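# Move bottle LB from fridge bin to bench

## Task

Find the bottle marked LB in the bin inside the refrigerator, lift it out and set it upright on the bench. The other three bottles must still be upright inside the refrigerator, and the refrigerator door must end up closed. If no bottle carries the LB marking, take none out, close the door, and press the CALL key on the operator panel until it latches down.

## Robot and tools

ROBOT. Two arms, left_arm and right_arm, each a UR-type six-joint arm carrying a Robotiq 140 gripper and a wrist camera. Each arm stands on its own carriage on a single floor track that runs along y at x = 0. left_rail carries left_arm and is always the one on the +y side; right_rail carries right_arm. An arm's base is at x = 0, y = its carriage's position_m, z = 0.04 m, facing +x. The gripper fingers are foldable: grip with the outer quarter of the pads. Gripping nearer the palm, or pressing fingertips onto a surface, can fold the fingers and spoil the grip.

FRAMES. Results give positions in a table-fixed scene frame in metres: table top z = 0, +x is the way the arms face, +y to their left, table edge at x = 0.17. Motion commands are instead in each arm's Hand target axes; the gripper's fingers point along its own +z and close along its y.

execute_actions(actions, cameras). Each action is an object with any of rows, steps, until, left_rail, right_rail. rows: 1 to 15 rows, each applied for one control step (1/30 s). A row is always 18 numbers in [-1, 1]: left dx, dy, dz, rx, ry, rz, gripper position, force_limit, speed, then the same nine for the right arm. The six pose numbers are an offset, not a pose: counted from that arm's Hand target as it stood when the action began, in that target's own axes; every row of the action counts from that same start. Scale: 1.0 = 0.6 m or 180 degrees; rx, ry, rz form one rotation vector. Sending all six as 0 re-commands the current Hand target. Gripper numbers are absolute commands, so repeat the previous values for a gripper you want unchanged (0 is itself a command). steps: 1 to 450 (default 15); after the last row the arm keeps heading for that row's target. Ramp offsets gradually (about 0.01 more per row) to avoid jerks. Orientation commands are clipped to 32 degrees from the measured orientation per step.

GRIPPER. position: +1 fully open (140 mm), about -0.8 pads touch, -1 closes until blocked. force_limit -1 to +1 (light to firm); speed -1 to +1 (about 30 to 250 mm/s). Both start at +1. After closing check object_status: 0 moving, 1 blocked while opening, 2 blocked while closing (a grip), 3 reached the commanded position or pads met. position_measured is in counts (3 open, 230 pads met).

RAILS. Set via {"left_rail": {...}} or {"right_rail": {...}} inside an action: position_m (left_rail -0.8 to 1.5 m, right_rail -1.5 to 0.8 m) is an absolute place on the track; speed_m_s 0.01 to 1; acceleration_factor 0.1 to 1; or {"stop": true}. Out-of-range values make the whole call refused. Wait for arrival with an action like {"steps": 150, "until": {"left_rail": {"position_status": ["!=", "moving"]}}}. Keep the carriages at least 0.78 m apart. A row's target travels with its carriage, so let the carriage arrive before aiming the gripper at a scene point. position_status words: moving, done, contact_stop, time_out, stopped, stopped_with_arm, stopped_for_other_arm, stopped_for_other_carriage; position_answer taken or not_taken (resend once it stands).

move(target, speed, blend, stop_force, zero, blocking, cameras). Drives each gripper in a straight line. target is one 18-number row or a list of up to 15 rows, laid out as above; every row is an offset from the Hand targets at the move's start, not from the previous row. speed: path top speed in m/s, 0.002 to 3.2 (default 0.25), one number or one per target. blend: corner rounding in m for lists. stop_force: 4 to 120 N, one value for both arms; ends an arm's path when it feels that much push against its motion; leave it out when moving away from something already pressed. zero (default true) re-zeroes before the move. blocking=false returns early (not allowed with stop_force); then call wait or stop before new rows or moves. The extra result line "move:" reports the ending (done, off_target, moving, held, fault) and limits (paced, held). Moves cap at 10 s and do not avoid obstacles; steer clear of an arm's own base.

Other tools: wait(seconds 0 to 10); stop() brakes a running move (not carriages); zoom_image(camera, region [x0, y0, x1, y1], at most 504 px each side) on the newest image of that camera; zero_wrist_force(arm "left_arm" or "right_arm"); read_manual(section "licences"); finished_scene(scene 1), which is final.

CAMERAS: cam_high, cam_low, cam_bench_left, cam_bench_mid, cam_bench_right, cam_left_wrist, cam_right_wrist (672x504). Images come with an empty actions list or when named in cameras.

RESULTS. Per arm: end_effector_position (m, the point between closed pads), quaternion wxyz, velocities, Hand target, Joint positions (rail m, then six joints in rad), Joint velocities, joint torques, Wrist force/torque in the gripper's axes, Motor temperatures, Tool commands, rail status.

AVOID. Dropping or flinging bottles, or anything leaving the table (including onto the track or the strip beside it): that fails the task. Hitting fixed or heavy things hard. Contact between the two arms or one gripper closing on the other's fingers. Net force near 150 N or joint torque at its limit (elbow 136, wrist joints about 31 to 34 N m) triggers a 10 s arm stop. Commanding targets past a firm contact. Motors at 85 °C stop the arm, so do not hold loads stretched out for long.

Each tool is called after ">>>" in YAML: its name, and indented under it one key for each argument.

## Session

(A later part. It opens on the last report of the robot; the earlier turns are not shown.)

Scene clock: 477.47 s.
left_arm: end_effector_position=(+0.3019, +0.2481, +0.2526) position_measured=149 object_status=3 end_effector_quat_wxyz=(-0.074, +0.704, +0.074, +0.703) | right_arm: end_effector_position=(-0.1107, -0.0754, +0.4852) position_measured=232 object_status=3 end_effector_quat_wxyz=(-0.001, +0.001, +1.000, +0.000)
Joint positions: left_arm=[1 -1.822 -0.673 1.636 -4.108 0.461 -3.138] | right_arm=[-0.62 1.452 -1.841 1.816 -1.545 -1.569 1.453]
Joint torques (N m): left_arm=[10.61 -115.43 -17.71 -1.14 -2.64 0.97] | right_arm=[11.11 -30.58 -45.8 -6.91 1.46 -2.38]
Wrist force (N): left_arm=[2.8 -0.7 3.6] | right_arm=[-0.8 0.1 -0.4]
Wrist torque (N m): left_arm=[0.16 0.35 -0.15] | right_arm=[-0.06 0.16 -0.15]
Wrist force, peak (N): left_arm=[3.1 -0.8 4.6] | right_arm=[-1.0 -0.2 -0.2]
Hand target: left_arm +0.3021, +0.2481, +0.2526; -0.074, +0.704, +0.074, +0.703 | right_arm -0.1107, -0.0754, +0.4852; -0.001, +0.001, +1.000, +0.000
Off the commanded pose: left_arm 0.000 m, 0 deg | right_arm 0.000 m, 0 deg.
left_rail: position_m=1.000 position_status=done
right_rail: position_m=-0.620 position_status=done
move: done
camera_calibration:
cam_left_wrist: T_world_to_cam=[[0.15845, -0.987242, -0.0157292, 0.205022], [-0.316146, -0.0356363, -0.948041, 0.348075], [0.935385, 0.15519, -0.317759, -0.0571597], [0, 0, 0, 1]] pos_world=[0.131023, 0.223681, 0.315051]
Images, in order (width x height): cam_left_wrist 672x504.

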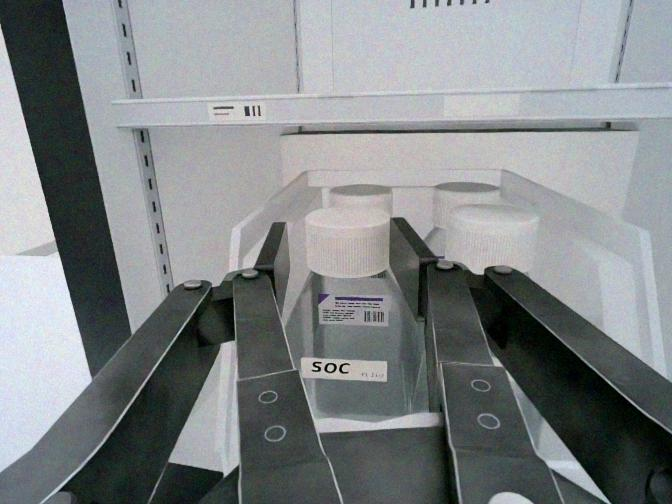

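>>> execute_actions:
  actions:
    - {"rows":[[0.003,0,0.006,0,0,0,-0.16,-0.5,-1,0,0,0,0,0,0,-1,-1,-0.5]],"steps":15}
    - {"rows":[[0,0,0,0,0,0,-1,0,-1,0,0,0,0,0,0,-1,-1,-0.5]],"steps":60}

>>> move:
  target: [0.04,0,0,0,0,0,-1,0,-1,0,0,0,0,0,0,-1,-1,-0.5]
  speed: 0.05
  cameras: ["cam_left_wrist"]

Scene clock: 484.03 s.
left_arm: end_effector_position=(+0.3056, +0.2489, +0.2544) position_measured=232 object_status=0 end_effector_quat_wxyz=(-0.074, +0.704, +0.074, +0.703) | right_arm: end_effector_position=(-0.1107, -0.0754, +0.4852) position_measured=232 object_status=3 end_effector_quat_wxyz=(-0.001, +0.001, +1.000, +0.000)
Joint positions: left_arm=[1 -1.818 -0.676 1.639 -4.108 0.457 -3.138] | right_arm=[-0.62 1.452 -1.841 1.816 -1.545 -1.569 1.453]
Joint torques (N m): left_arm=[9.14 -109.72 -20.57 3.63 2.15 0.18] | right_arm=[11.66 -29.5 -45.24 -6.78 1.55 -2.28]
Wrist force (N): left_arm=[3.0 -0.9 2.0] | right_arm=[-0.7 -0.3 -0.6]
Wrist torque (N m): left_arm=[0.09 0.35 -0.15] | right_arm=[-0.15 0.14 -0.15]
Wrist force, peak (N): left_arm=[3.0 -0.9 4.6] | right_arm=[-0.7 -0.1 -1.0]
Hand target: left_arm +0.3056, +0.2489, +0.2544; -0.074, +0.704, +0.074, +0.703 | right_arm -0.1107, -0.0754, +0.4852; -0.001, +0.001, +1.000, +0.000
Off the commanded pose: left_arm 0.000 m, 0 deg | right_arm 0.000 m, 0 deg.
left_rail: position_m=1.000 position_status=done
right_rail: position_m=-0.620 position_status=done

Scene clock: 484.90 s.
left_arm: end_effector_position=(+0.3057, +0.2489, +0.2782) position_measured=232 object_status=3 end_effector_quat_wxyz=(-0.074, +0.704, +0.074, +0.703) | right_arm: end_effector_position=(-0.1107, -0.0754, +0.4852) position_measured=232 object_status=3 end_effector_quat_wxyz=(-0.001, +0.001, +1.000, +0.000)
Joint positions: left_arm=[1 -1.817 -0.708 1.644 -4.081 0.457 -3.138] | right_arm=[-0.62 1.452 -1.841 1.816 -1.545 -1.569 1.453]
Joint torques (N m): left_arm=[13.48 -110.32 -18.84 6.02 1.39 -1.12] | right_arm=[10.14 -29.13 -45.83 -6.88 1.35 -2.05]
Wrist force (N): left_arm=[3.7 -1.2 3.0] | right_arm=[-0.4 0.1 -0.2]
Wrist torque (N m): left_arm=[0.06 0.24 -0.15] | right_arm=[-0.03 0.09 -0.15]
Wrist force, peak (N): left_arm=[3.7 -1.2 3.0] | right_arm=[-1.0 0.1 0.1]
Hand target: left_arm +0.3057, +0.2489, +0.2784; -0.074, +0.704, +0.074, +0.703 | right_arm -0.1107, -0.0754, +0.4852; -0.001, +0.001, +1.000, +0.000
Off the commanded pose: left_arm 0.000 m, 0 deg | right_arm 0.000 m, 0 deg.
left_rail: position_m=1.000 position_status=done
right_rail: position_m=-0.620 position_status=done
move: done
camera_calibration:
cam_left_wrist: T_world_to_cam=[[0.158419, -0.987245, -0.0158224, 0.205665], [-0.316163, -0.0355392, -0.948039, 0.373523], [0.935385, 0.15519, -0.317761, -0.0526095], [0, 0, 0, 1]] pos_world=[0.134723, 0.224481, 0.340651]
Images, in order (width x height): cam_left_wrist 672x504.

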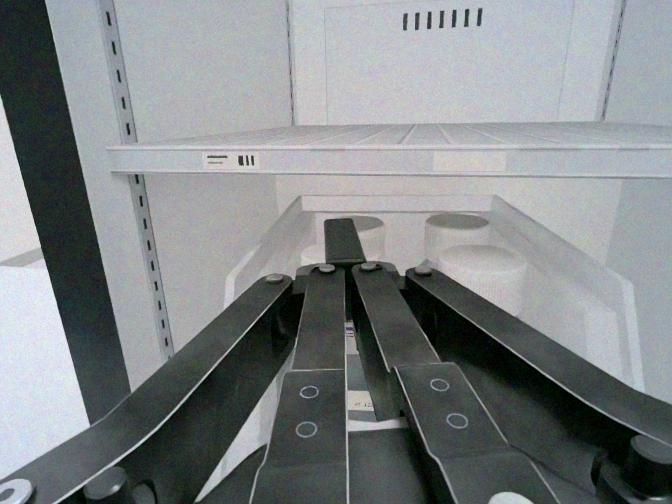

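>>> move:
  target:
    - [0,0,-0.09,0,0,0,-1,0,-1,0,0,0,0,0,0,-1,-1,-0.5]
    - [-0.04,0,-0.09,0,0,0,-0.14,-0.5,0,0,0,0,0,0,0,-1,-1,-0.5]
  speed: [0.15,0.1]
  cameras: ["cam_left_wrist"]

Scene clock: 492.63 s.
left_arm: end_effector_position=(+0.2528, +0.2376, +0.2545) position_measured=146 object_status=0 end_effector_quat_wxyz=(-0.074, +0.704, +0.074, +0.703) | right_arm: end_effector_position=(-0.1107, -0.0754, +0.4852) position_measured=232 object_status=3 end_effector_quat_wxyz=(-0.001, +0.001, +1.000, +0.000)
Joint positions: left_arm=[1 -1.876 -0.662 1.604 -4.087 0.516 -3.139] | right_arm=[-0.62 1.452 -1.841 1.816 -1.545 -1.569 1.453]
Joint torques (N m): left_arm=[-13.27 -82.21 -37.47 -1.28 2.61 1.07] | right_arm=[11.38 -28.13 -45.78 -6.74 1.37 -2.15]
Wrist force (N): left_arm=[2.9 -0.9 3.5] | right_arm=[-0.6 -0.1 0.1]
Wrist torque (N m): left_arm=[0.09 0.31 -0.16] | right_arm=[-0.08 0.12 -0.15]
Wrist force, peak (N): left_arm=[3.6 -0.9 4.7] | right_arm=[-0.8 -0.5 -0.5]
Hand target: left_arm +0.2528, +0.2376, +0.2545; -0.074, +0.704, +0.074, +0.703 | right_arm -0.1107, -0.0754, +0.4852; -0.001, +0.001, +1.000, +0.000
Off the commanded pose: left_arm 0.000 m, 0 deg | right_arm 0.000 m, 0 deg.
left_rail: position_m=1.000 position_status=done
right_rail: position_m=-0.620 position_status=done
move: done
camera_calibration:
cam_left_wrist: T_world_to_cam=[[0.15845, -0.987242, -0.0157292, 0.202466], [-0.316146, -0.0356363, -0.948041, 0.333979], [0.935385, 0.15519, -0.317759, -0.00899906], [0, 0, 0, 1]] pos_world=[0.0819231, 0.213181, 0.316951]
Images, in order (width x height): cam_left_wrist 672x504.

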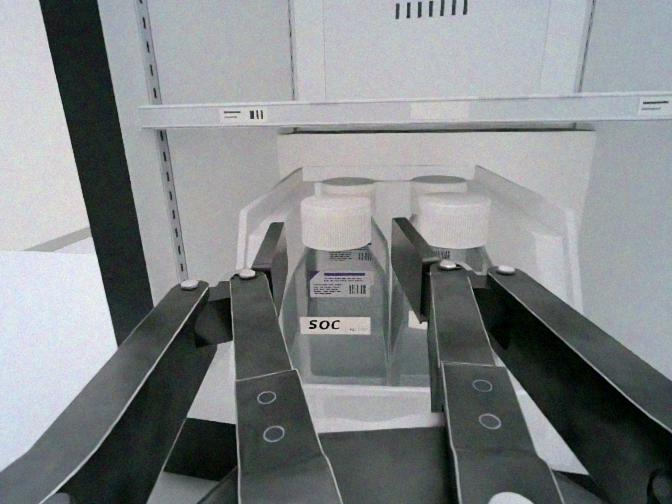

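>>> move:
  target: [0.0,0,0.123,0,0,0,-0.14,-0.5,0,0,0,0,0,0,0,-1,-1,-0.5]
  speed: 0.08

>>> execute_actions:
  actions:
    - {"rows":[[0,0,0,0,0,0,-1,0,-1,0,0,0,0,0,0,-1,-1,-0.5]],"steps":60}
  cameras: ["cam_left_wrist"]

Scene clock: 498.07 s.
left_arm: end_effector_position=(+0.3248, +0.2530, +0.2544) position_measured=146 object_status=3 end_effector_quat_wxyz=(-0.074, +0.704, +0.074, +0.703) | right_arm: end_effector_position=(-0.1107, -0.0754, +0.4852) position_measured=232 object_status=3 end_effector_quat_wxyz=(-0.001, +0.001, +1.000, +0.000)
Joint positions: left_arm=[1 -1.795 -0.68 1.65 -4.114 0.435 -3.138] | right_arm=[-0.62 1.452 -1.841 1.816 -1.545 -1.569 1.453]
Joint torques (N m): left_arm=[14.5 -113.1 -17.07 -1.52 -2.4 1.22] | right_arm=[10.74 -28.97 -45.5 -6.83 1.34 -1.9]
Wrist force (N): left_arm=[2.5 0.6 2.5] | right_arm=[-0.9 -0.2 -0.3]
Wrist torque (N m): left_arm=[0.11 0.39 -0.15] | right_arm=[-0.10 0.19 -0.15]
Wrist force, peak (N): left_arm=[3.5 -0.9 3.8] | right_arm=[-1.1 0.3 0.0]
Hand target: left_arm +0.3250, +0.2530, +0.2544; -0.074, +0.704, +0.074, +0.703 | right_arm -0.1107, -0.0754, +0.4852; -0.001, +0.001, +1.000, +0.000
Off the commanded pose: left_arm 0.000 m, 0 deg | right_arm 0.000 m, 0 deg.
left_rail: position_m=1.000 position_status=done
right_rail: position_m=-0.620 position_status=done
move: done

Scene clock: 500.27 s.
left_arm: end_effector_position=(+0.3250, +0.2530, +0.2544) position_measured=161 object_status=2 end_effector_quat_wxyz=(-0.074, +0.704, +0.074, +0.703) | right_arm: end_effector_position=(-0.1107, -0.0754, +0.4852) position_measured=232 object_status=3 end_effector_quat_wxyz=(-0.001, +0.001, +1.000, +0.000)
Joint positions: left_arm=[1 -1.795 -0.681 1.65 -4.114 0.435 -3.138] | right_arm=[-0.62 1.452 -1.841 1.816 -1.545 -1.569 1.453]
Joint torques (N m): left_arm=[13.03 -110.81 -17.79 -1.59 -2.2 0.98] | right_arm=[10.78 -28.08 -45.29 -6.8 1.22 -2.03]
Wrist force (N): left_arm=[3.8 0.0 2.6] | right_arm=[0.1 -0.3 -0.4]
Wrist torque (N m): left_arm=[0.04 0.36 -0.18] | right_arm=[-0.14 -0.02 -0.15]
Wrist force, peak (N): left_arm=[4.1 0.3 3.0] | right_arm=[-1.0 0.0 -0.4]
Hand target: left_arm +0.3250, +0.2530, +0.2544; -0.074, +0.704, +0.074, +0.703 | right_arm -0.1107, -0.0754, +0.4852; -0.001, +0.001, +1.000, +0.000
Off the commanded pose: left_arm 0.000 m, 0 deg | right_arm 0.000 m, 0 deg.
left_rail: position_m=1.000 position_status=done
right_rail: position_m=-0.620 position_status=done
camera_calibration:
cam_left_wrist: T_world_to_cam=[[0.15845, -0.987242, -0.0157292, 0.206244], [-0.316146, -0.0356363, -0.948041, 0.357227], [0.935385, 0.15519, -0.317759, -0.078862], [0, 0, 0, 1]] pos_world=[0.154023, 0.228581, 0.316851]
Images, in order (width x height): cam_left_wrist 672x504.

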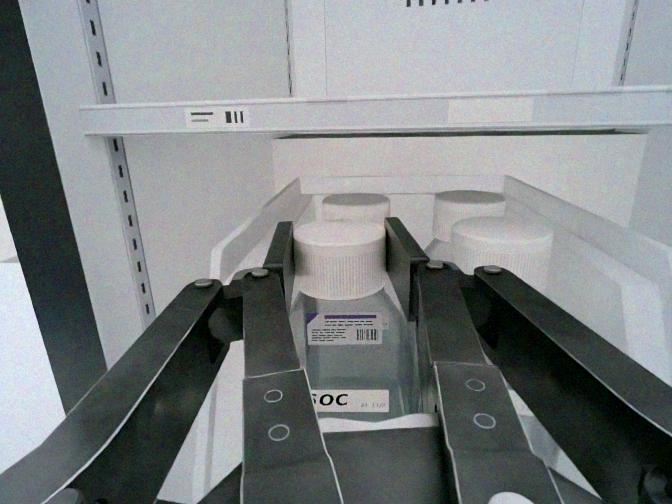

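>>> move:
  target:
    - [0.04,0,0,0,0,0,-1,0,-1,0,0,0,0,0,0,-1,-1,-0.5]
    - [0.045,0,-0.05,0,0,0,-1,0,-1,0,0,0,0,0,0,-1,-1,-0.5]
    - [0.145,0,-0.052,0,0,0,-1,0,-1,0,0,0,0,0,0,-1,-1,-0.5]
  speed: 0.06
  blend: [0.004,0.004,0]
  cameras: ["cam_left_wrist"]

Scene clock: 506.20 s.
left_arm: end_effector_position=(+0.2946, +0.2465, +0.3414) position_measured=232 object_status=0 end_effector_quat_wxyz=(-0.074, +0.704, +0.074, +0.703) | right_arm: end_effector_position=(-0.1107, -0.0754, +0.4852) position_measured=232 object_status=3 end_effector_quat_wxyz=(-0.001, +0.001, +1.000, +0.000)
Joint positions: left_arm=[1 -1.83 -0.786 1.643 -4.002 0.469 -3.138] | right_arm=[-0.62 1.452 -1.841 1.816 -1.545 -1.569 1.453]
Joint torques (N m): left_arm=[-13.92 -109.96 -21.73 5.57 1.81 -0.75] | right_arm=[10.06 -27.76 -45.58 -6.77 1.4 -1.88]
Wrist force (N): left_arm=[3.8 -0.7 3.6] | right_arm=[-0.3 0.2 -0.3]
Wrist torque (N m): left_arm=[0.18 0.12 -0.14] | right_arm=[-0.02 0.06 -0.16]
Wrist force, peak (N): left_arm=[-27.3 -2.1 1.9] | right_arm=[-0.9 -0.4 -0.5]
Hand target: left_arm +0.2946, +0.2465, +0.3414; -0.074, +0.704, +0.074, +0.703 | right_arm -0.1107, -0.0754, +0.4852; -0.001, +0.001, +1.000, +0.000
Off the commanded pose: left_arm 0.000 m, 0 deg | right_arm 0.000 m, 0 deg.
left_rail: position_m=1.000 position_status=done
right_rail: position_m=-0.620 position_status=done
move: done
camera_calibration:
cam_left_wrist: T_world_to_cam=[[0.15845, -0.987242, -0.0157292, 0.206013], [-0.316146, -0.0356363, -0.948041, 0.429959], [0.935385, 0.15519, -0.317759, -0.0217408], [0, 0, 0, 1]] pos_world=[0.123623, 0.222081, 0.403951]
Images, in order (width x height): cam_left_wrist 672x504.

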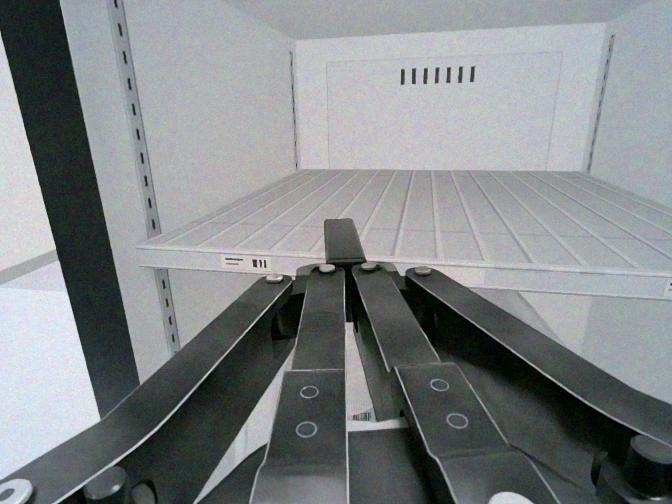

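>>> move:
  target:
    - [0,0,-0.1,0,0,0,-1,0,-1,0,0,0,0,0,0,-1,-1,-0.5]
    - [-0.143,0,-0.1,0,0,0,-0.14,-0.5,0,0,0,0,0,0,0,-1,-1,-0.5]
  speed: [0.15,0.15]
  cameras: ["cam_left_wrist"]

Scene clock: 513.90 s.
left_arm: end_effector_position=(+0.2358, +0.2340, +0.2557) position_measured=146 object_status=0 end_effector_quat_wxyz=(-0.074, +0.704, +0.074, +0.703) | right_arm: end_effector_position=(-0.1107, -0.0754, +0.4852) position_measured=232 object_status=3 end_effector_quat_wxyz=(-0.001, +0.001, +1.000, +0.000)
Joint positions: left_arm=[1 -1.895 -0.658 1.592 -4.078 0.534 -3.139] | right_arm=[-0.62 1.452 -1.841 1.816 -1.545 -1.569 1.453]
Joint torques (N m): left_arm=[8.64 -82.62 -37.94 -1.2 0.84 0.99] | right_arm=[10.48 -28.46 -45.48 -6.8 1.37 -1.81]
Wrist force (N): left_arm=[4.0 -0.5 3.2] | right_arm=[-0.6 -0.1 -0.2]
Wrist torque (N m): left_arm=[0.18 0.07 -0.16] | right_arm=[-0.08 0.13 -0.15]
Wrist force, peak (N): left_arm=[4.0 -0.4 5.3] | right_arm=[-0.6 -0.7 -0.6]
Hand target: left_arm +0.2358, +0.2340, +0.2557; -0.074, +0.704, +0.074, +0.703 | right_arm -0.1107, -0.0754, +0.4852; -0.001, +0.001, +1.000, +0.000
Off the commanded pose: left_arm 0.000 m, 0 deg | right_arm 0.000 m, 0 deg.
left_rail: position_m=1.000 position_status=done
right_rail: position_m=-0.620 position_status=done
move: done
camera_calibration:
cam_left_wrist: T_world_to_cam=[[0.158419, -0.987245, -0.0158224, 0.201673], [-0.316163, -0.0355392, -0.948039, 0.329563], [0.935385, 0.15519, -0.317761, 0.0079366], [0, 0, 0, 1]] pos_world=[0.0648231, 0.209581, 0.318151]
Images, in order (width x height): cam_left_wrist 672x504.

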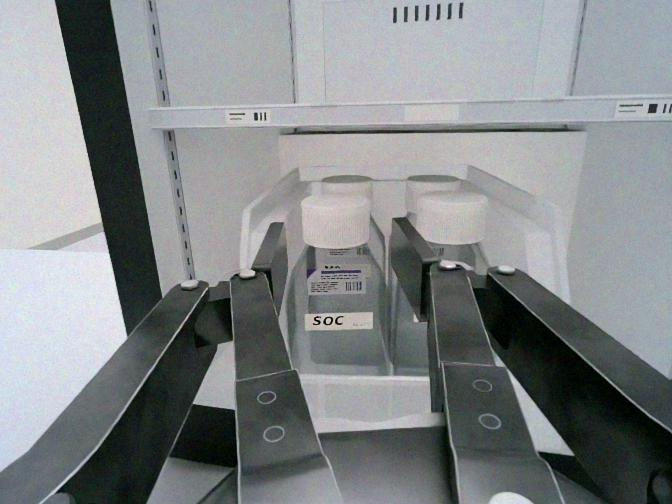

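>>> move:
  target: [0.0,0,0.137,0,0,0,-0.14,-0.5,0,0,0,0,0,0,0,-1,-1,-0.5]
  speed: 0.1

>>> execute_actions:
  actions:
    - {"rows":[[0,0,0,0,0,0,-1,0,-1,0,0,0,0,0,0,-1,-1,-0.5]],"steps":60}
  cameras: ["cam_left_wrist"]

>>> move:
  target: [0.003,0,-0.1,0,0,0,-1,0,-1,0,0,0,0,0,0,-1,-1,-0.5]
  speed: 0.04
  cameras: ["cam_left_wrist"]

Scene clock: 518.17 s.
left_arm: end_effector_position=(+0.3160, +0.2511, +0.2556) position_measured=146 object_status=3 end_effector_quat_wxyz=(-0.074, +0.704, +0.074, +0.703) | right_arm: end_effector_position=(-0.1107, -0.0754, +0.4852) position_measured=232 object_status=3 end_effector_quat_wxyz=(-0.001, +0.001, +1.000, +0.000)
Joint positions: left_arm=[1 -1.806 -0.68 1.645 -4.11 0.445 -3.138] | right_arm=[-0.62 1.452 -1.841 1.816 -1.545 -1.569 1.453]
Joint torques (N m): left_arm=[12.76 -112.74 -16.36 -1.21 -2.33 1.11] | right_arm=[11.49 -28.11 -46.33 -6.87 1.38 -1.89]
Wrist force (N): left_arm=[3.5 1.1 2.5] | right_arm=[-0.7 0.1 0.0]
Wrist torque (N m): left_arm=[0.22 0.18 -0.16] | right_arm=[-0.04 0.16 -0.15]
Wrist force, peak (N): left_arm=[3.5 0.9 4.3] | right_arm=[-1.0 -0.4 -0.3]
Hand target: left_arm +0.3162, +0.2511, +0.2556; -0.074, +0.704, +0.074, +0.703 | right_arm -0.1107, -0.0754, +0.4852; -0.001, +0.001, +1.000, +0.000
Off the commanded pose: left_arm 0.000 m, 0 deg | right_arm 0.000 m, 0 deg.
left_rail: position_m=1.000 position_status=done
right_rail: position_m=-0.620 position_status=done
move: done

Scene clock: 520.37 s.
left_arm: end_effector_position=(+0.3162, +0.2511, +0.2556) position_measured=161 object_status=2 end_effector_quat_wxyz=(-0.074, +0.704, +0.074, +0.703) | right_arm: end_effector_position=(-0.1107, -0.0754, +0.4852) position_measured=232 object_status=3 end_effector_quat_wxyz=(-0.001, +0.001, +1.000, +0.000)
Joint positions: left_arm=[1 -1.805 -0.68 1.645 -4.11 0.445 -3.138] | right_arm=[-0.62 1.452 -1.841 1.816 -1.545 -1.569 1.453]
Joint torques (N m): left_arm=[13.77 -112.02 -16.59 -1.46 3.59 0.95] | right_arm=[10.45 -28.46 -45.82 -6.71 1.35 -1.91]
Wrist force (N): left_arm=[4.4 2.0 2.1] | right_arm=[-0.8 0.0 -0.2]
Wrist torque (N m): left_arm=[0.20 0.22 -0.16] | right_arm=[-0.05 0.18 -0.15]
Wrist force, peak (N): left_arm=[4.8 2.0 2.2] | right_arm=[-0.9 0.1 0.5]
Hand target: left_arm +0.3162, +0.2511, +0.2556; -0.074, +0.704, +0.074, +0.703 | right_arm -0.1107, -0.0754, +0.4852; -0.001, +0.001, +1.000, +0.000
Off the commanded pose: left_arm 0.000 m, 0 deg | right_arm 0.000 m, 0 deg.
left_rail: position_m=1.000 position_status=done
right_rail: position_m=-0.620 position_status=done
camera_calibration:
cam_left_wrist: T_world_to_cam=[[0.15845, -0.987242, -0.0157292, 0.205781], [-0.316146, -0.0356363, -0.948041, 0.355515], [0.935385, 0.15519, -0.317759, -0.0699545], [0, 0, 0, 1]] pos_world=[0.145223, 0.226681, 0.318051]
Images, in order (width x height): cam_left_wrist 672x504.

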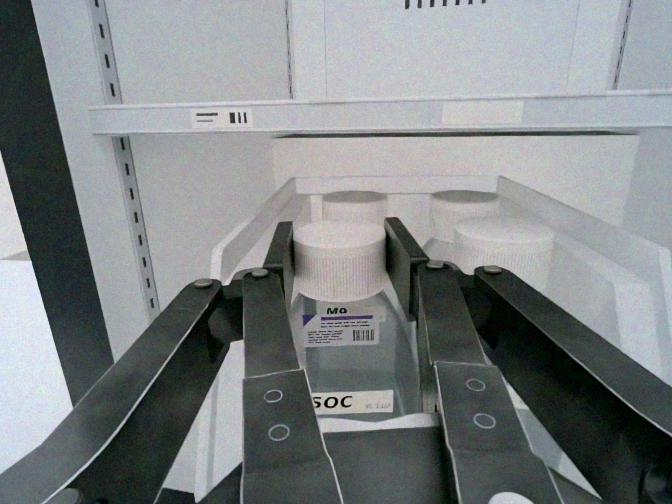

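Scene clock: 522.23 s.
left_arm: end_effector_position=(+0.2577, +0.2387, +0.2574) position_measured=161 object_status=2 end_effector_quat_wxyz=(-0.074, +0.704, +0.074, +0.703) | right_arm: end_effector_position=(-0.1107, -0.0754, +0.4852) position_measured=232 object_status=3 end_effector_quat_wxyz=(-0.001, +0.001, +1.000, +0.000)
Joint positions: left_arm=[1 -1.871 -0.668 1.609 -4.086 0.51 -3.139] | right_arm=[-0.62 1.452 -1.841 1.816 -1.545 -1.569 1.453]
Joint torques (N m): left_arm=[-18.03 -82.99 -38.19 6.6 2.76 -0.91] | right_arm=[10.65 -28.24 -45.63 -6.71 1.13 -2.07]
Wrist force (N): left_arm=[1.6 -0.2 5.1] | right_arm=[-0.3 -0.5 0.0]
Wrist torque (N m): left_arm=[0.17 0.12 -0.15] | right_arm=[-0.17 0.05 -0.15]
Wrist force, peak (N): left_arm=[19.7 2.7 7.5] | right_arm=[-0.9 -0.5 -0.2]
Hand target: left_arm +0.2575, +0.2386, +0.2575; -0.074, +0.704, +0.074, +0.703 | right_arm -0.1107, -0.0754, +0.4852; -0.001, +0.001, +1.000, +0.000
Off the commanded pose: left_arm 0.000 m, 0 deg | right_arm 0.000 m, 0 deg.
left_rail: position_m=1.000 position_status=done
right_rail: position_m=-0.620 position_status=done
move: done
camera_calibration:
cam_left_wrist: T_world_to_cam=[[0.158419, -0.987245, -0.0158224, 0.202856], [-0.316163, -0.0355392, -0.948039, 0.338392], [0.935385, 0.15519, -0.317761, -0.0127993], [0, 0, 0, 1]] pos_world=[0.0868231, 0.214281, 0.319951]
Images, in order (width x height): cam_left_wrist 672x504.

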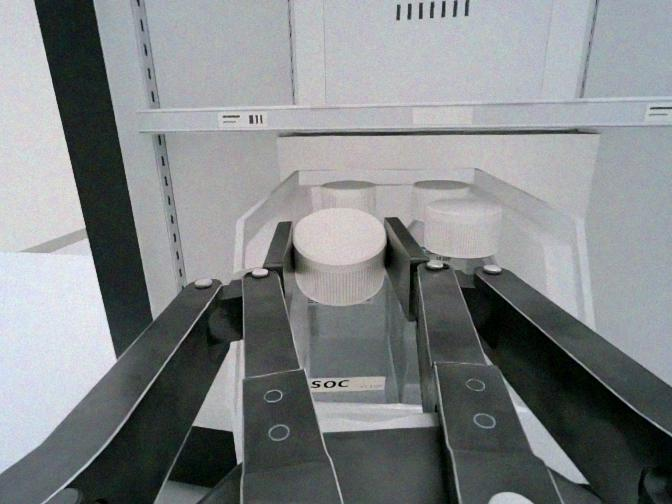

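>>> move:
  target: [-0.002,0,0.1,0,0,0,-1,0,-1,0,0,0,0,0,0,-1,-1,-0.5]
  speed: 0.05
  cameras: ["cam_left_wrist"]

>>> zoom_image:
  camera: "cam_left_wrist"
  region: [260, 180, 460, 430]

Scene clock: 527.83 s.
left_arm: end_effector_position=(+0.3160, +0.2511, +0.2562) position_measured=161 object_status=2 end_effector_quat_wxyz=(-0.074, +0.704, +0.074, +0.703) | right_arm: end_effector_position=(-0.1107, -0.0754, +0.4852) position_measured=232 object_status=3 end_effector_quat_wxyz=(-0.001, +0.001, +1.000, +0.000)
Joint positions: left_arm=[1 -1.806 -0.681 1.645 -4.109 0.445 -3.138] | right_arm=[-0.62 1.452 -1.841 1.816 -1.545 -1.569 1.453]
Joint torques (N m): left_arm=[15.01 -115.07 -15.43 -1.02 -1.43 1.11] | right_arm=[9.93 -29.25 -45.44 -6.84 1.31 -1.92]
Wrist force (N): left_arm=[1.1 3.6 1.9] | right_arm=[-0.7 -0.2 -0.4]
Wrist torque (N m): left_arm=[0.21 -0.12 -0.32] | right_arm=[-0.13 0.15 -0.15]
Wrist force, peak (N): left_arm=[7.2 0.9 2.7] | right_arm=[-0.9 -0.3 -0.6]
Hand target: left_arm +0.3162, +0.2511, +0.2562; -0.074, +0.704, +0.074, +0.703 | right_arm -0.1107, -0.0754, +0.4852; -0.001, +0.001, +1.000, +0.000
Off the commanded pose: left_arm 0.000 m, 0 deg | right_arm 0.000 m, 0 deg.
left_rail: position_m=1.000 position_status=done
right_rail: position_m=-0.620 position_status=done
move: done
camera_calibration:
cam_left_wrist: T_world_to_cam=[[0.15845, -0.987242, -0.0157292, 0.205822], [-0.316146, -0.0356363, -0.948041, 0.356021], [0.935385, 0.15519, -0.317759, -0.0695767], [0, 0, 0, 1]] pos_world=[0.145023, 0.226681, 0.318651]
Images, in order (width x height): cam_left_wrist 672x504.

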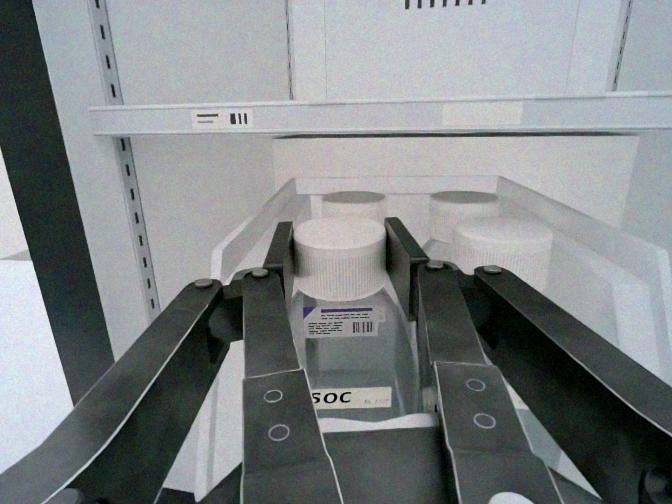

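Scaled by 2.016 from the camera's 672x504 image, which has a finer 960x720 frame.

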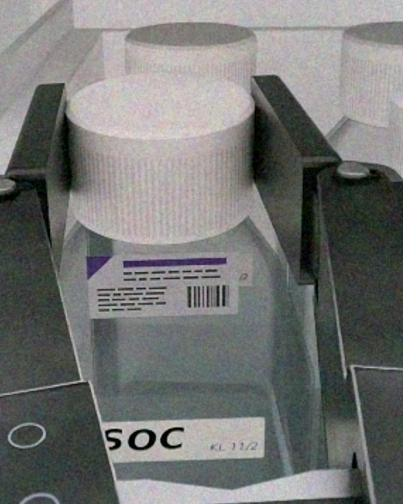

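>>> execute_actions:
  actions:
    - {"rows":[[0,0,0,0,0,0,-0.12,0,-1,0,0,0,0,0,0,-1,-1,-0.5]],"steps":30}

>>> move:
  target:
    - [0,0,-0.13,0,0,0,-0.12,0,-1,0,0,0,0,0,0,-1,-1,-0.5]
    - [0.033,0.122,-0.13,0,0,0,-0.12,0,-1,0,0,0,0,0,0,-1,-1,-0.5]
    - [0.033,0.122,-0.06,0,0,0,-0.12,0,-1,0,0,0,0,0,0,-1,-1,-0.5]
  speed: 0.1
  blend: [0.01,0.01,0]
  cameras: ["cam_left_wrist"]

>>> zoom_image:
  camera: "cam_left_wrist"
  region: [230, 150, 480, 400]

Scene clock: 533.43 s.
left_arm: end_effector_position=(+0.3162, +0.2511, +0.2562) position_measured=144 object_status=3 end_effector_quat_wxyz=(-0.074, +0.704, +0.074, +0.703) | right_arm: end_effector_position=(-0.1107, -0.0754, +0.4852) position_measured=232 object_status=3 end_effector_quat_wxyz=(-0.001, +0.001, +1.000, +0.000)
Joint positions: left_arm=[1 -1.805 -0.681 1.645 -4.109 0.445 -3.138] | right_arm=[-0.62 1.452 -1.841 1.816 -1.545 -1.569 1.453]
Joint torques (N m): left_arm=[5.9 -107.57 -23.4 -0.86 -1.43 0.76] | right_arm=[10.99 -29.35 -45.48 -6.81 1.33 -1.78]
Wrist force (N): left_arm=[4.1 -0.5 3.6] | right_arm=[-0.5 0.2 -0.5]
Wrist torque (N m): left_arm=[0.20 0.06 -0.14] | right_arm=[-0.02 0.10 -0.16]
Wrist force, peak (N): left_arm=[4.4 -0.6 4.0] | right_arm=[-0.5 0.1 -1.0]
Hand target: left_arm +0.3162, +0.2511, +0.2562; -0.074, +0.704, +0.074, +0.703 | right_arm -0.1107, -0.0754, +0.4852; -0.001, +0.001, +1.000, +0.000
Off the commanded pose: left_arm 0.000 m, 0 deg | right_arm 0.000 m, 0 deg.
left_rail: position_m=1.000 position_status=done
right_rail: position_m=-0.620 position_status=done

Scene clock: 535.87 s.
left_arm: end_effector_position=(+0.2961, +0.1720, +0.2760) position_measured=144 object_status=3 end_effector_quat_wxyz=(-0.074, +0.704, +0.074, +0.703) | right_arm: end_effector_position=(-0.1107, -0.0754, +0.4852) position_measured=232 object_status=3 end_effector_quat_wxyz=(-0.001, +0.001, +1.000, +0.000)
Joint positions: left_arm=[1 -1.807 -0.623 1.453 -3.975 0.446 -3.138] | right_arm=[-0.62 1.452 -1.841 1.816 -1.545 -1.569 1.453]
Joint torques (N m): left_arm=[11.93 -123.15 -21.78 -1.07 -2.53 0.88] | right_arm=[11.19 -28.55 -45.52 -6.79 1.14 -1.78]
Wrist force (N): left_arm=[3.8 -0.5 3.2] | right_arm=[-0.8 -0.4 -0.2]
Wrist torque (N m): left_arm=[0.20 0.17 -0.13] | right_arm=[-0.16 0.17 -0.15]
Wrist force, peak (N): left_arm=[3.7 -0.3 5.5] | right_arm=[-0.7 -0.2 -0.8]
Hand target: left_arm +0.2963, +0.1720, +0.2760; -0.074, +0.704, +0.074, +0.703 | right_arm -0.1107, -0.0754, +0.4852; -0.001, +0.001, +1.000, +0.000
Off the commanded pose: left_arm 0.000 m, 0 deg | right_arm 0.000 m, 0 deg.
left_rail: position_m=1.000 position_status=done
right_rail: position_m=-0.620 position_status=done
move: done
camera_calibration:
cam_left_wrist: T_world_to_cam=[[0.15845, -0.987242, -0.0157292, 0.131196], [-0.316146, -0.0356363, -0.948041, 0.365682], [0.935385, 0.15519, -0.317759, -0.0323954], [0, 0, 0, 1]] pos_world=[0.125123, 0.147581, 0.338451]
Images, in order (width x height): cam_left_wrist 672x504.

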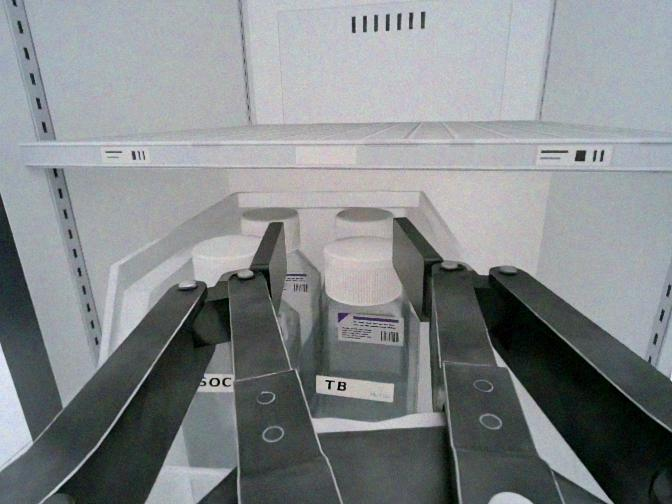

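Scaled by 2.016 from the camera's 672x504 image, which has a finer 960x720 frame.

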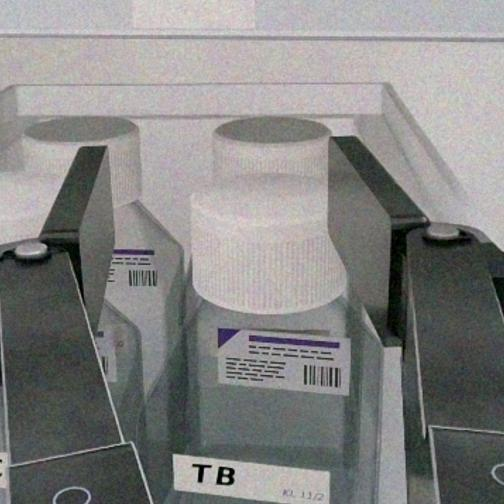

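>>> move:
  target: [0.03,0,-0.01,0,0,0,-0.12,0,-1,0,0,0,0,0,0,-1,-1,-0.5]
  speed: 0.1
  cameras: ["cam_left_wrist"]

>>> zoom_image:
  camera: "cam_left_wrist"
  region: [290, 200, 430, 380]

Scene clock: 540.40 s.
left_arm: end_effector_position=(+0.2905, +0.1708, +0.2938) position_measured=144 object_status=3 end_effector_quat_wxyz=(-0.074, +0.704, +0.074, +0.703) | right_arm: end_effector_position=(-0.1107, -0.0754, +0.4852) position_measured=232 object_status=3 end_effector_quat_wxyz=(-0.001, +0.001, +1.000, +0.000)
Joint positions: left_arm=[1 -1.813 -0.643 1.453 -3.954 0.452 -3.138] | right_arm=[-0.62 1.452 -1.841 1.816 -1.545 -1.569 1.453]
Joint torques (N m): left_arm=[-13.64 -122.03 -41.66 5.56 2.23 -1.15] | right_arm=[11.24 -29.2 -45.49 -6.82 1.12 -1.94]
Wrist force (N): left_arm=[3.9 -0.3 3.3] | right_arm=[-0.2 0.4 -0.1]
Wrist torque (N m): left_arm=[0.23 0.14 -0.14] | right_arm=[0.02 0.04 -0.15]
Wrist force, peak (N): left_arm=[4.4 -0.4 3.6] | right_arm=[-1.1 -0.2 0.0]
Hand target: left_arm +0.2904, +0.1708, +0.2940; -0.074, +0.704, +0.074, +0.703 | right_arm -0.1107, -0.0754, +0.4852; -0.001, +0.001, +1.000, +0.000
Off the commanded pose: left_arm 0.000 m, 0 deg | right_arm 0.000 m, 0 deg.
left_rail: position_m=1.000 position_status=done
right_rail: position_m=-0.620 position_status=done
move: done
camera_calibration:
cam_left_wrist: T_world_to_cam=[[0.158419, -0.987245, -0.0158224, 0.131218], [-0.316163, -0.0355392, -0.948039, 0.380826], [0.935385, 0.15519, -0.317761, -0.0212825], [0, 0, 0, 1]] pos_world=[0.119523, 0.146381, 0.356351]
Images, in order (width x height): cam_left_wrist 672x504.

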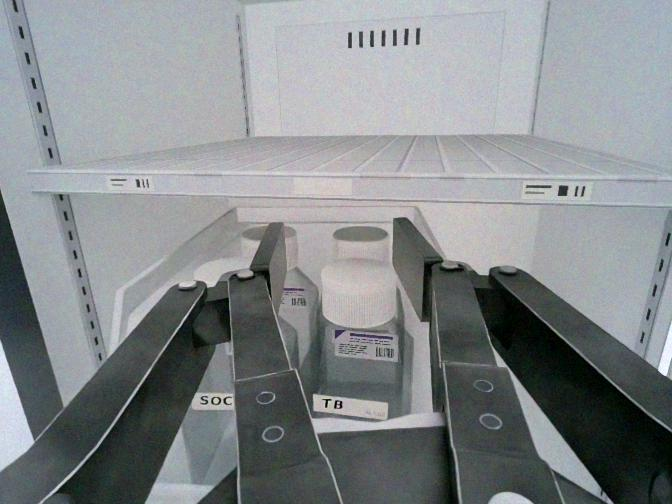

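Scaled by 2.800 from the camera's 672x504 image, which has a finer 960x720 frame.

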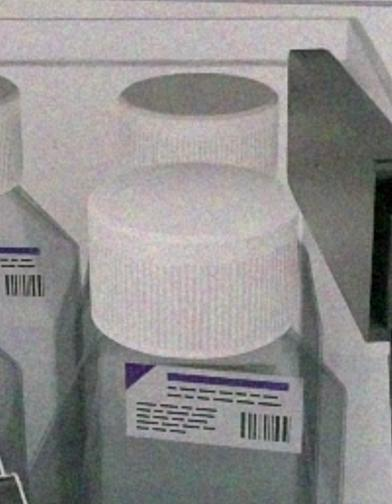

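>>> move:
  target: [-0.014,0,0,0,0,0,-0.12,0,-1,0,0,0,0,0,0,-1,-1,-0.5]
  speed: 0.1
  cameras: ["cam_left_wrist"]

>>> zoom_image:
  camera: "cam_left_wrist"
  region: [310, 290, 410, 390]

Scene clock: 545.83 s.
left_arm: end_effector_position=(+0.2904, +0.1708, +0.2858) position_measured=144 object_status=3 end_effector_quat_wxyz=(-0.074, +0.704, +0.074, +0.703) | right_arm: end_effector_position=(-0.1107, -0.0754, +0.4852) position_measured=232 object_status=3 end_effector_quat_wxyz=(-0.001, +0.001, +1.000, +0.000)
Joint positions: left_arm=[1 -1.813 -0.634 1.451 -3.963 0.452 -3.138] | right_arm=[-0.62 1.452 -1.841 1.816 -1.545 -1.569 1.453]
Joint torques (N m): left_arm=[-14.51 -85.96 -42.4 -1.3 2.34 -0.38] | right_arm=[10.59 -28.42 -45.89 -6.82 1.14 -1.71]
Wrist force (N): left_arm=[4.1 -0.7 3.2] | right_arm=[-0.2 -0.1 0.0]
Wrist torque (N m): left_arm=[0.16 0.11 -0.14] | right_arm=[-0.09 0.05 -0.15]
Wrist force, peak (N): left_arm=[4.6 -0.5 3.4] | right_arm=[-1.2 -0.3 -0.1]
Hand target: left_arm +0.2904, +0.1708, +0.2856; -0.074, +0.704, +0.074, +0.703 | right_arm -0.1107, -0.0754, +0.4852; -0.001, +0.001, +1.000, +0.000
Off the commanded pose: left_arm 0.000 m, 0 deg | right_arm 0.000 m, 0 deg.
left_rail: position_m=1.000 position_status=done
right_rail: position_m=-0.620 position_status=done
move: done
camera_calibration:
cam_left_wrist: T_world_to_cam=[[0.15845, -0.987242, -0.0157292, 0.131054], [-0.316146, -0.0356363, -0.948041, 0.373254], [0.935385, 0.15519, -0.317759, -0.0238252], [0, 0, 0, 1]] pos_world=[0.119523, 0.146381, 0.348351]
Images, in order (width x height): cam_left_wrist 672x504.

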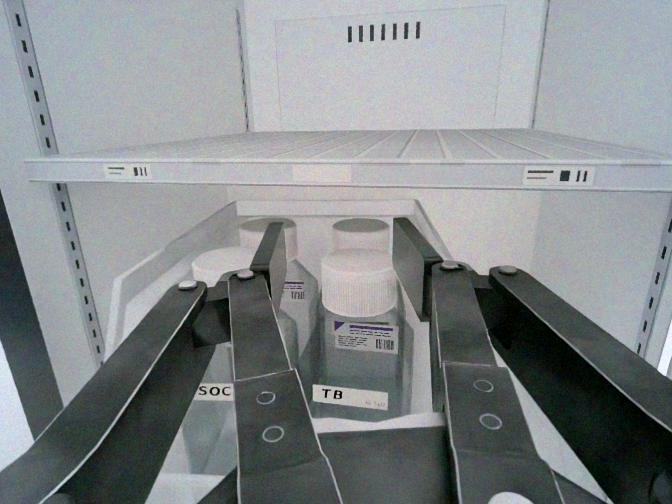

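Scaled by 5.040 from the camera's 672x504 image, which has a finer 960x720 frame.

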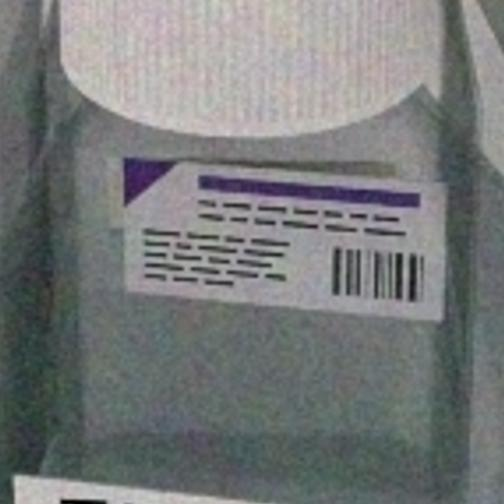

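>>> move:
  target: [-0.004,0.015,-0.03,-0.09,0,0,-0.12,0,-1,0,0,0,0,0,0,-1,-1,-0.5]
  speed: 0.1
  cameras: ["cam_left_wrist"]

>>> zoom_image:
  camera: "cam_left_wrist"
  region: [280, 260, 420, 400]

Scene clock: 553.27 s.
left_arm: end_effector_position=(+0.2747, +0.1582, +0.2832) position_measured=144 object_status=3 end_effector_quat_wxyz=(+0.026, +0.707, -0.026, +0.706) | right_arm: end_effector_position=(-0.1107, -0.0754, +0.4852) position_measured=232 object_status=3 end_effector_quat_wxyz=(-0.001, +0.001, +1.000, +0.000)
Joint positions: left_arm=[1 -1.864 -0.717 1.651 -4.082 0.221 -3.135] | right_arm=[-0.62 1.452 -1.841 1.816 -1.545 -1.569 1.453]
Joint torques (N m): left_arm=[-13.66 -115.5 -18.93 -2.18 -2.82 2.23] | right_arm=[10.06 -29.88 -45.63 -6.93 1.19 -1.91]
Wrist force (N): left_arm=[4.6 -0.2 3.5] | right_arm=[-0.8 0.1 -0.2]
Wrist torque (N m): left_arm=[0.24 -0.06 -0.15] | right_arm=[-0.03 0.18 -0.15]
Wrist force, peak (N): left_arm=[4.6 -0.1 3.5] | right_arm=[-0.8 -0.1 -0.8]
Hand target: left_arm +0.2747, +0.1582, +0.2832; +0.026, +0.707, -0.026, +0.706 | right_arm -0.1107, -0.0754, +0.4852; -0.001, +0.001, +1.000, +0.000
Off the commanded pose: left_arm 0.000 m, 0 deg | right_arm 0.000 m, 0 deg.
left_rail: position_m=1.000 position_status=done
right_rail: position_m=-0.620 position_status=done
move: done
camera_calibration:
cam_left_wrist: T_world_to_cam=[[-0.122962, -0.992293, -0.0153301, 0.199079], [-0.313604, 0.0535075, -0.948045, 0.350561], [0.941559, -0.111766, -0.317766, 0.0325721], [0, 0, 0, 1]] pos_world=[0.103748, 0.182427, 0.34575]
Images, in order (width x height): cam_left_wrist 672x504.

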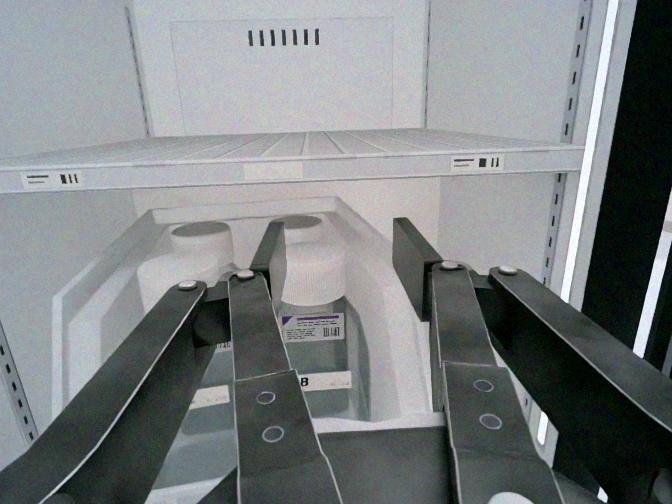

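Scaled by 3.600 from the camera's 672x504 image, which has a finer 960x720 frame.

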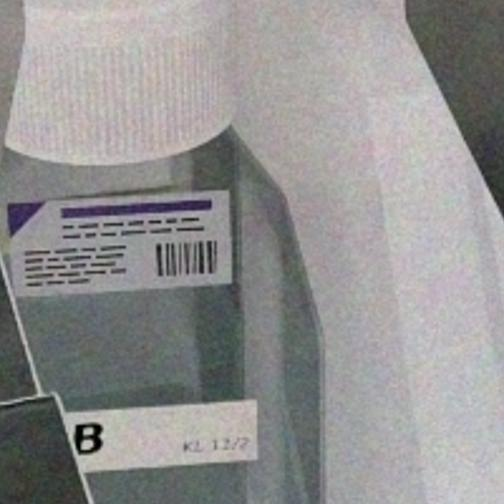

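>>> move:
  target: [0.002,-0.05,0,0,0,0,-0.12,0,-1,0,0,0,0,0,0,-1,-1,-0.5]
  speed: 0.1
  cameras: ["cam_left_wrist"]

>>> zoom_image:
  camera: "cam_left_wrist"
  region: [280, 280, 420, 400]

Scene clock: 556.50 s.
left_arm: end_effector_position=(+0.2769, +0.1881, +0.2844) position_measured=144 object_status=3 end_effector_quat_wxyz=(+0.026, +0.707, -0.026, +0.706) | right_arm: end_effector_position=(-0.1107, -0.0754, +0.4852) position_measured=232 object_status=3 end_effector_quat_wxyz=(-0.001, +0.001, +1.000, +0.000)
Joint positions: left_arm=[1 -1.873 -0.748 1.721 -4.121 0.229 -3.135] | right_arm=[-0.62 1.452 -1.841 1.816 -1.545 -1.569 1.453]
Joint torques (N m): left_arm=[-13.35 -107.7 -17.37 -1.89 1.66 1.31] | right_arm=[11.09 -29.82 -46.28 -6.83 1.07 -1.94]
Wrist force (N): left_arm=[4.5 -0.2 3.1] | right_arm=[-0.4 0.0 0.0]
Wrist torque (N m): left_arm=[0.25 -0.05 -0.12] | right_arm=[-0.06 0.08 -0.15]
Wrist force, peak (N): left_arm=[4.7 -0.3 3.7] | right_arm=[-0.8 0.0 -0.7]
Hand target: left_arm +0.2769, +0.1882, +0.2844; +0.026, +0.707, -0.026, +0.706 | right_arm -0.1107, -0.0754, +0.4852; -0.001, +0.001, +1.000, +0.000
Off the commanded pose: left_arm 0.000 m, 0 deg | right_arm 0.000 m, 0 deg.
left_rail: position_m=1.000 position_status=done
right_rail: position_m=-0.620 position_status=done
move: done
camera_calibration:
cam_left_wrist: T_world_to_cam=[[-0.123274, -0.992254, -0.0153278, 0.229061], [-0.313578, 0.0536027, -0.948048, 0.350767], [0.941527, -0.112064, -0.317757, 0.0342859], [0, 0, 0, 1]] pos_world=[0.105949, 0.212327, 0.34695]
Images, in order (width x height): cam_left_wrist 672x504.

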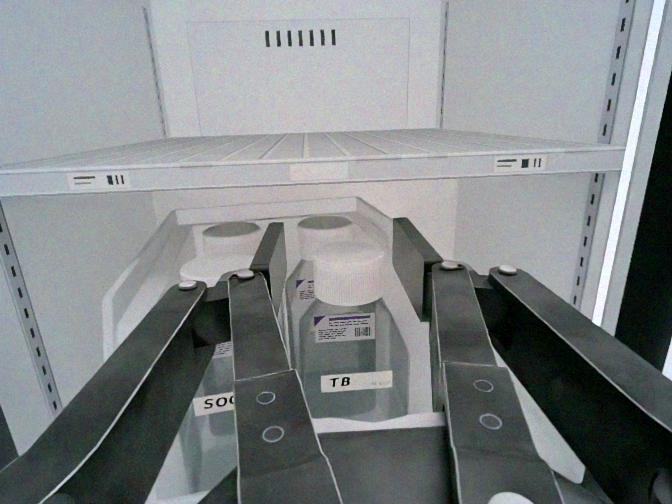

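Scaled by 3.600 from the camera's 672x504 image, which has a finer 960x720 frame.

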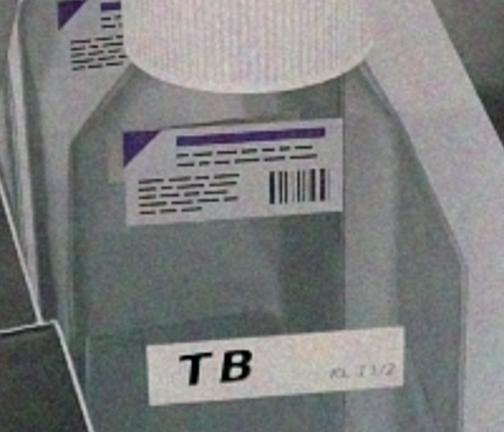

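>>> move:
  target: [0.0,-0.05,-0.02,-0.1,0,0,-0.12,0,-1,0,0,0,0,0,0,-1,-1,-0.5]
  speed: 0.1
  cameras: ["cam_left_wrist"]

>>> zoom_image:
  camera: "cam_left_wrist"
  region: [260, 270, 400, 390]

Scene clock: 561.00 s.
left_arm: end_effector_position=(+0.2671, +0.2189, +0.2844) position_measured=144 object_status=3 end_effector_quat_wxyz=(+0.136, +0.694, -0.136, +0.694) | right_arm: end_effector_position=(-0.1107, -0.0754, +0.4852) position_measured=232 object_status=3 end_effector_quat_wxyz=(-0.001, +0.001, +1.000, +0.000)
Joint positions: left_arm=[1 -1.914 -0.865 2.019 -4.28 -0.043 -3.156] | right_arm=[-0.62 1.452 -1.841 1.816 -1.545 -1.569 1.453]
Joint torques (N m): left_arm=[-13.79 -97.23 -9.93 2.07 -2.77 -2.6] | right_arm=[11.27 -29.8 -45.82 -6.94 1.09 -1.82]
Wrist force (N): left_arm=[4.2 -0.7 3.4] | right_arm=[-0.7 -0.2 -0.3]
Wrist torque (N m): left_arm=[0.16 -0.01 -0.03] | right_arm=[-0.10 0.14 -0.15]
Wrist force, peak (N): left_arm=[4.6 -0.9 3.7] | right_arm=[-1.0 0.3 -0.4]
Hand target: left_arm +0.2671, +0.2189, +0.2844; +0.136, +0.694, -0.136, +0.693 | right_arm -0.1107, -0.0754, +0.4852; -0.001, +0.001, +1.000, +0.000
Off the commanded pose: left_arm 0.000 m, 0 deg | right_arm 0.000 m, 0 deg.
left_rail: position_m=1.000 position_status=done
right_rail: position_m=-0.620 position_status=done
move: done
camera_calibration:
cam_left_wrist: T_world_to_cam=[[-0.423785, -0.905639, -0.0149512, 0.319648], [-0.28119, 0.147235, -0.94829, 0.316887], [0.86101, -0.397667, -0.317053, 0.130793], [0, 0, 0, 1]] pos_world=[0.111953, 0.294841, 0.346748]
Images, in order (width x height): cam_left_wrist 672x504.

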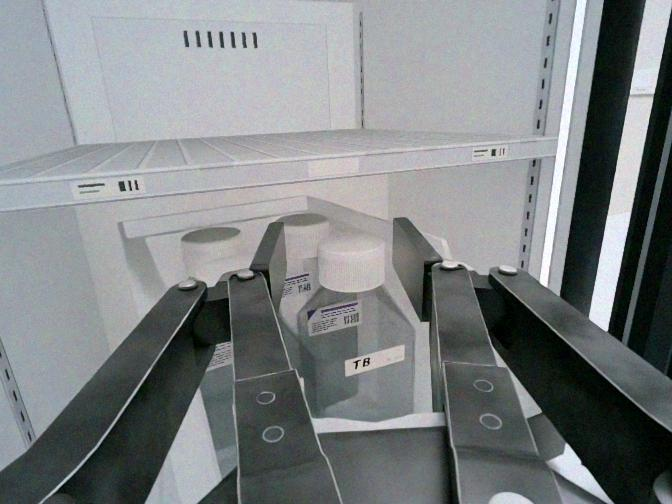

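Scaled by 3.600 from the camera's 672x504 image, which has a finer 960x720 frame.

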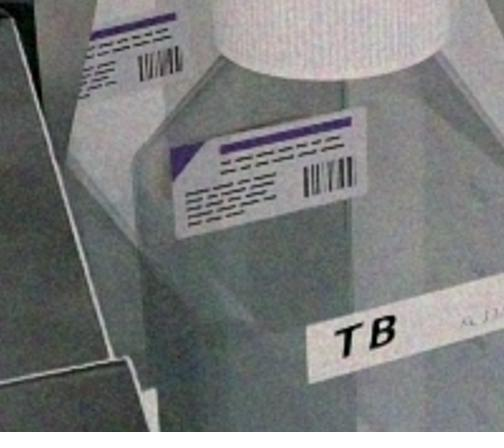

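>>> move:
  target:
    - [0,0,-0.1,0,0,0,-0.12,0,-1,0,0,0,0,0,0,-1,-1,-0.5]
    - [-0.075,0,-0.1,0,0,0,-0.12,0,-1,0,0,0,0,0,0,-1,-1,-0.5]
  speed: 0.15
  cameras: ["cam_left_wrist"]

>>> zoom_image:
  camera: "cam_left_wrist"
  region: [260, 200, 420, 340]

Scene clock: 573.37 s.
left_arm: end_effector_position=(+0.2114, +0.2416, +0.2395) position_measured=144 object_status=3 end_effector_quat_wxyz=(+0.136, +0.694, -0.136, +0.694) | right_arm: end_effector_position=(-0.1107, -0.0754, +0.4852) position_measured=232 object_status=3 end_effector_quat_wxyz=(-0.001, +0.001, +1.000, +0.000)
Joint positions: left_arm=[1 -2.011 -0.799 2.036 -4.383 0.053 -3.138] | right_arm=[-0.62 1.452 -1.841 1.816 -1.545 -1.569 1.453]
Joint torques (N m): left_arm=[9.51 -63.38 -25.43 -3.1 -1.58 1.77] | right_arm=[10.81 -31.35 -46.18 -7.07 0.9 -1.83]
Wrist force (N): left_arm=[4.2 -0.6 3.9] | right_arm=[-1.1 -0.4 -0.3]
Wrist torque (N m): left_arm=[0.22 0.02 -0.17] | right_arm=[-0.14 0.23 -0.15]
Wrist force, peak (N): left_arm=[5.6 -0.9 4.3] | right_arm=[-0.8 0.1 -0.9]
Hand target: left_arm +0.2114, +0.2416, +0.2395; +0.136, +0.694, -0.136, +0.693 | right_arm -0.1107, -0.0754, +0.4852; -0.001, +0.001, +1.000, +0.000
Off the commanded pose: left_arm 0.000 m, 0 deg | right_arm 0.000 m, 0 deg.
left_rail: position_m=1.000 position_status=done
right_rail: position_m=-0.620 position_status=done
move: done
camera_calibration:
cam_left_wrist: T_world_to_cam=[[-0.42391, -0.905581, -0.0149429, 0.315916], [-0.280799, 0.147094, -0.948428, 0.255369], [0.861076, -0.397852, -0.316641, 0.173472], [0, 0, 0, 1]] pos_world=[0.0562547, 0.31754, 0.301848]
Images, in order (width x height): cam_left_wrist 672x504.

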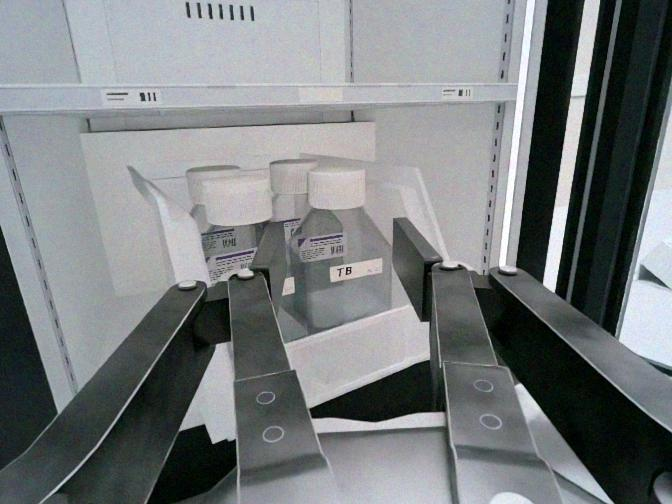

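Scaled by 3.150 from the camera's 672x504 image, which has a finer 960x720 frame.

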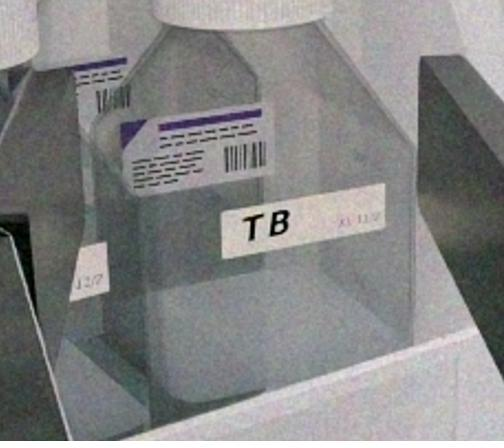

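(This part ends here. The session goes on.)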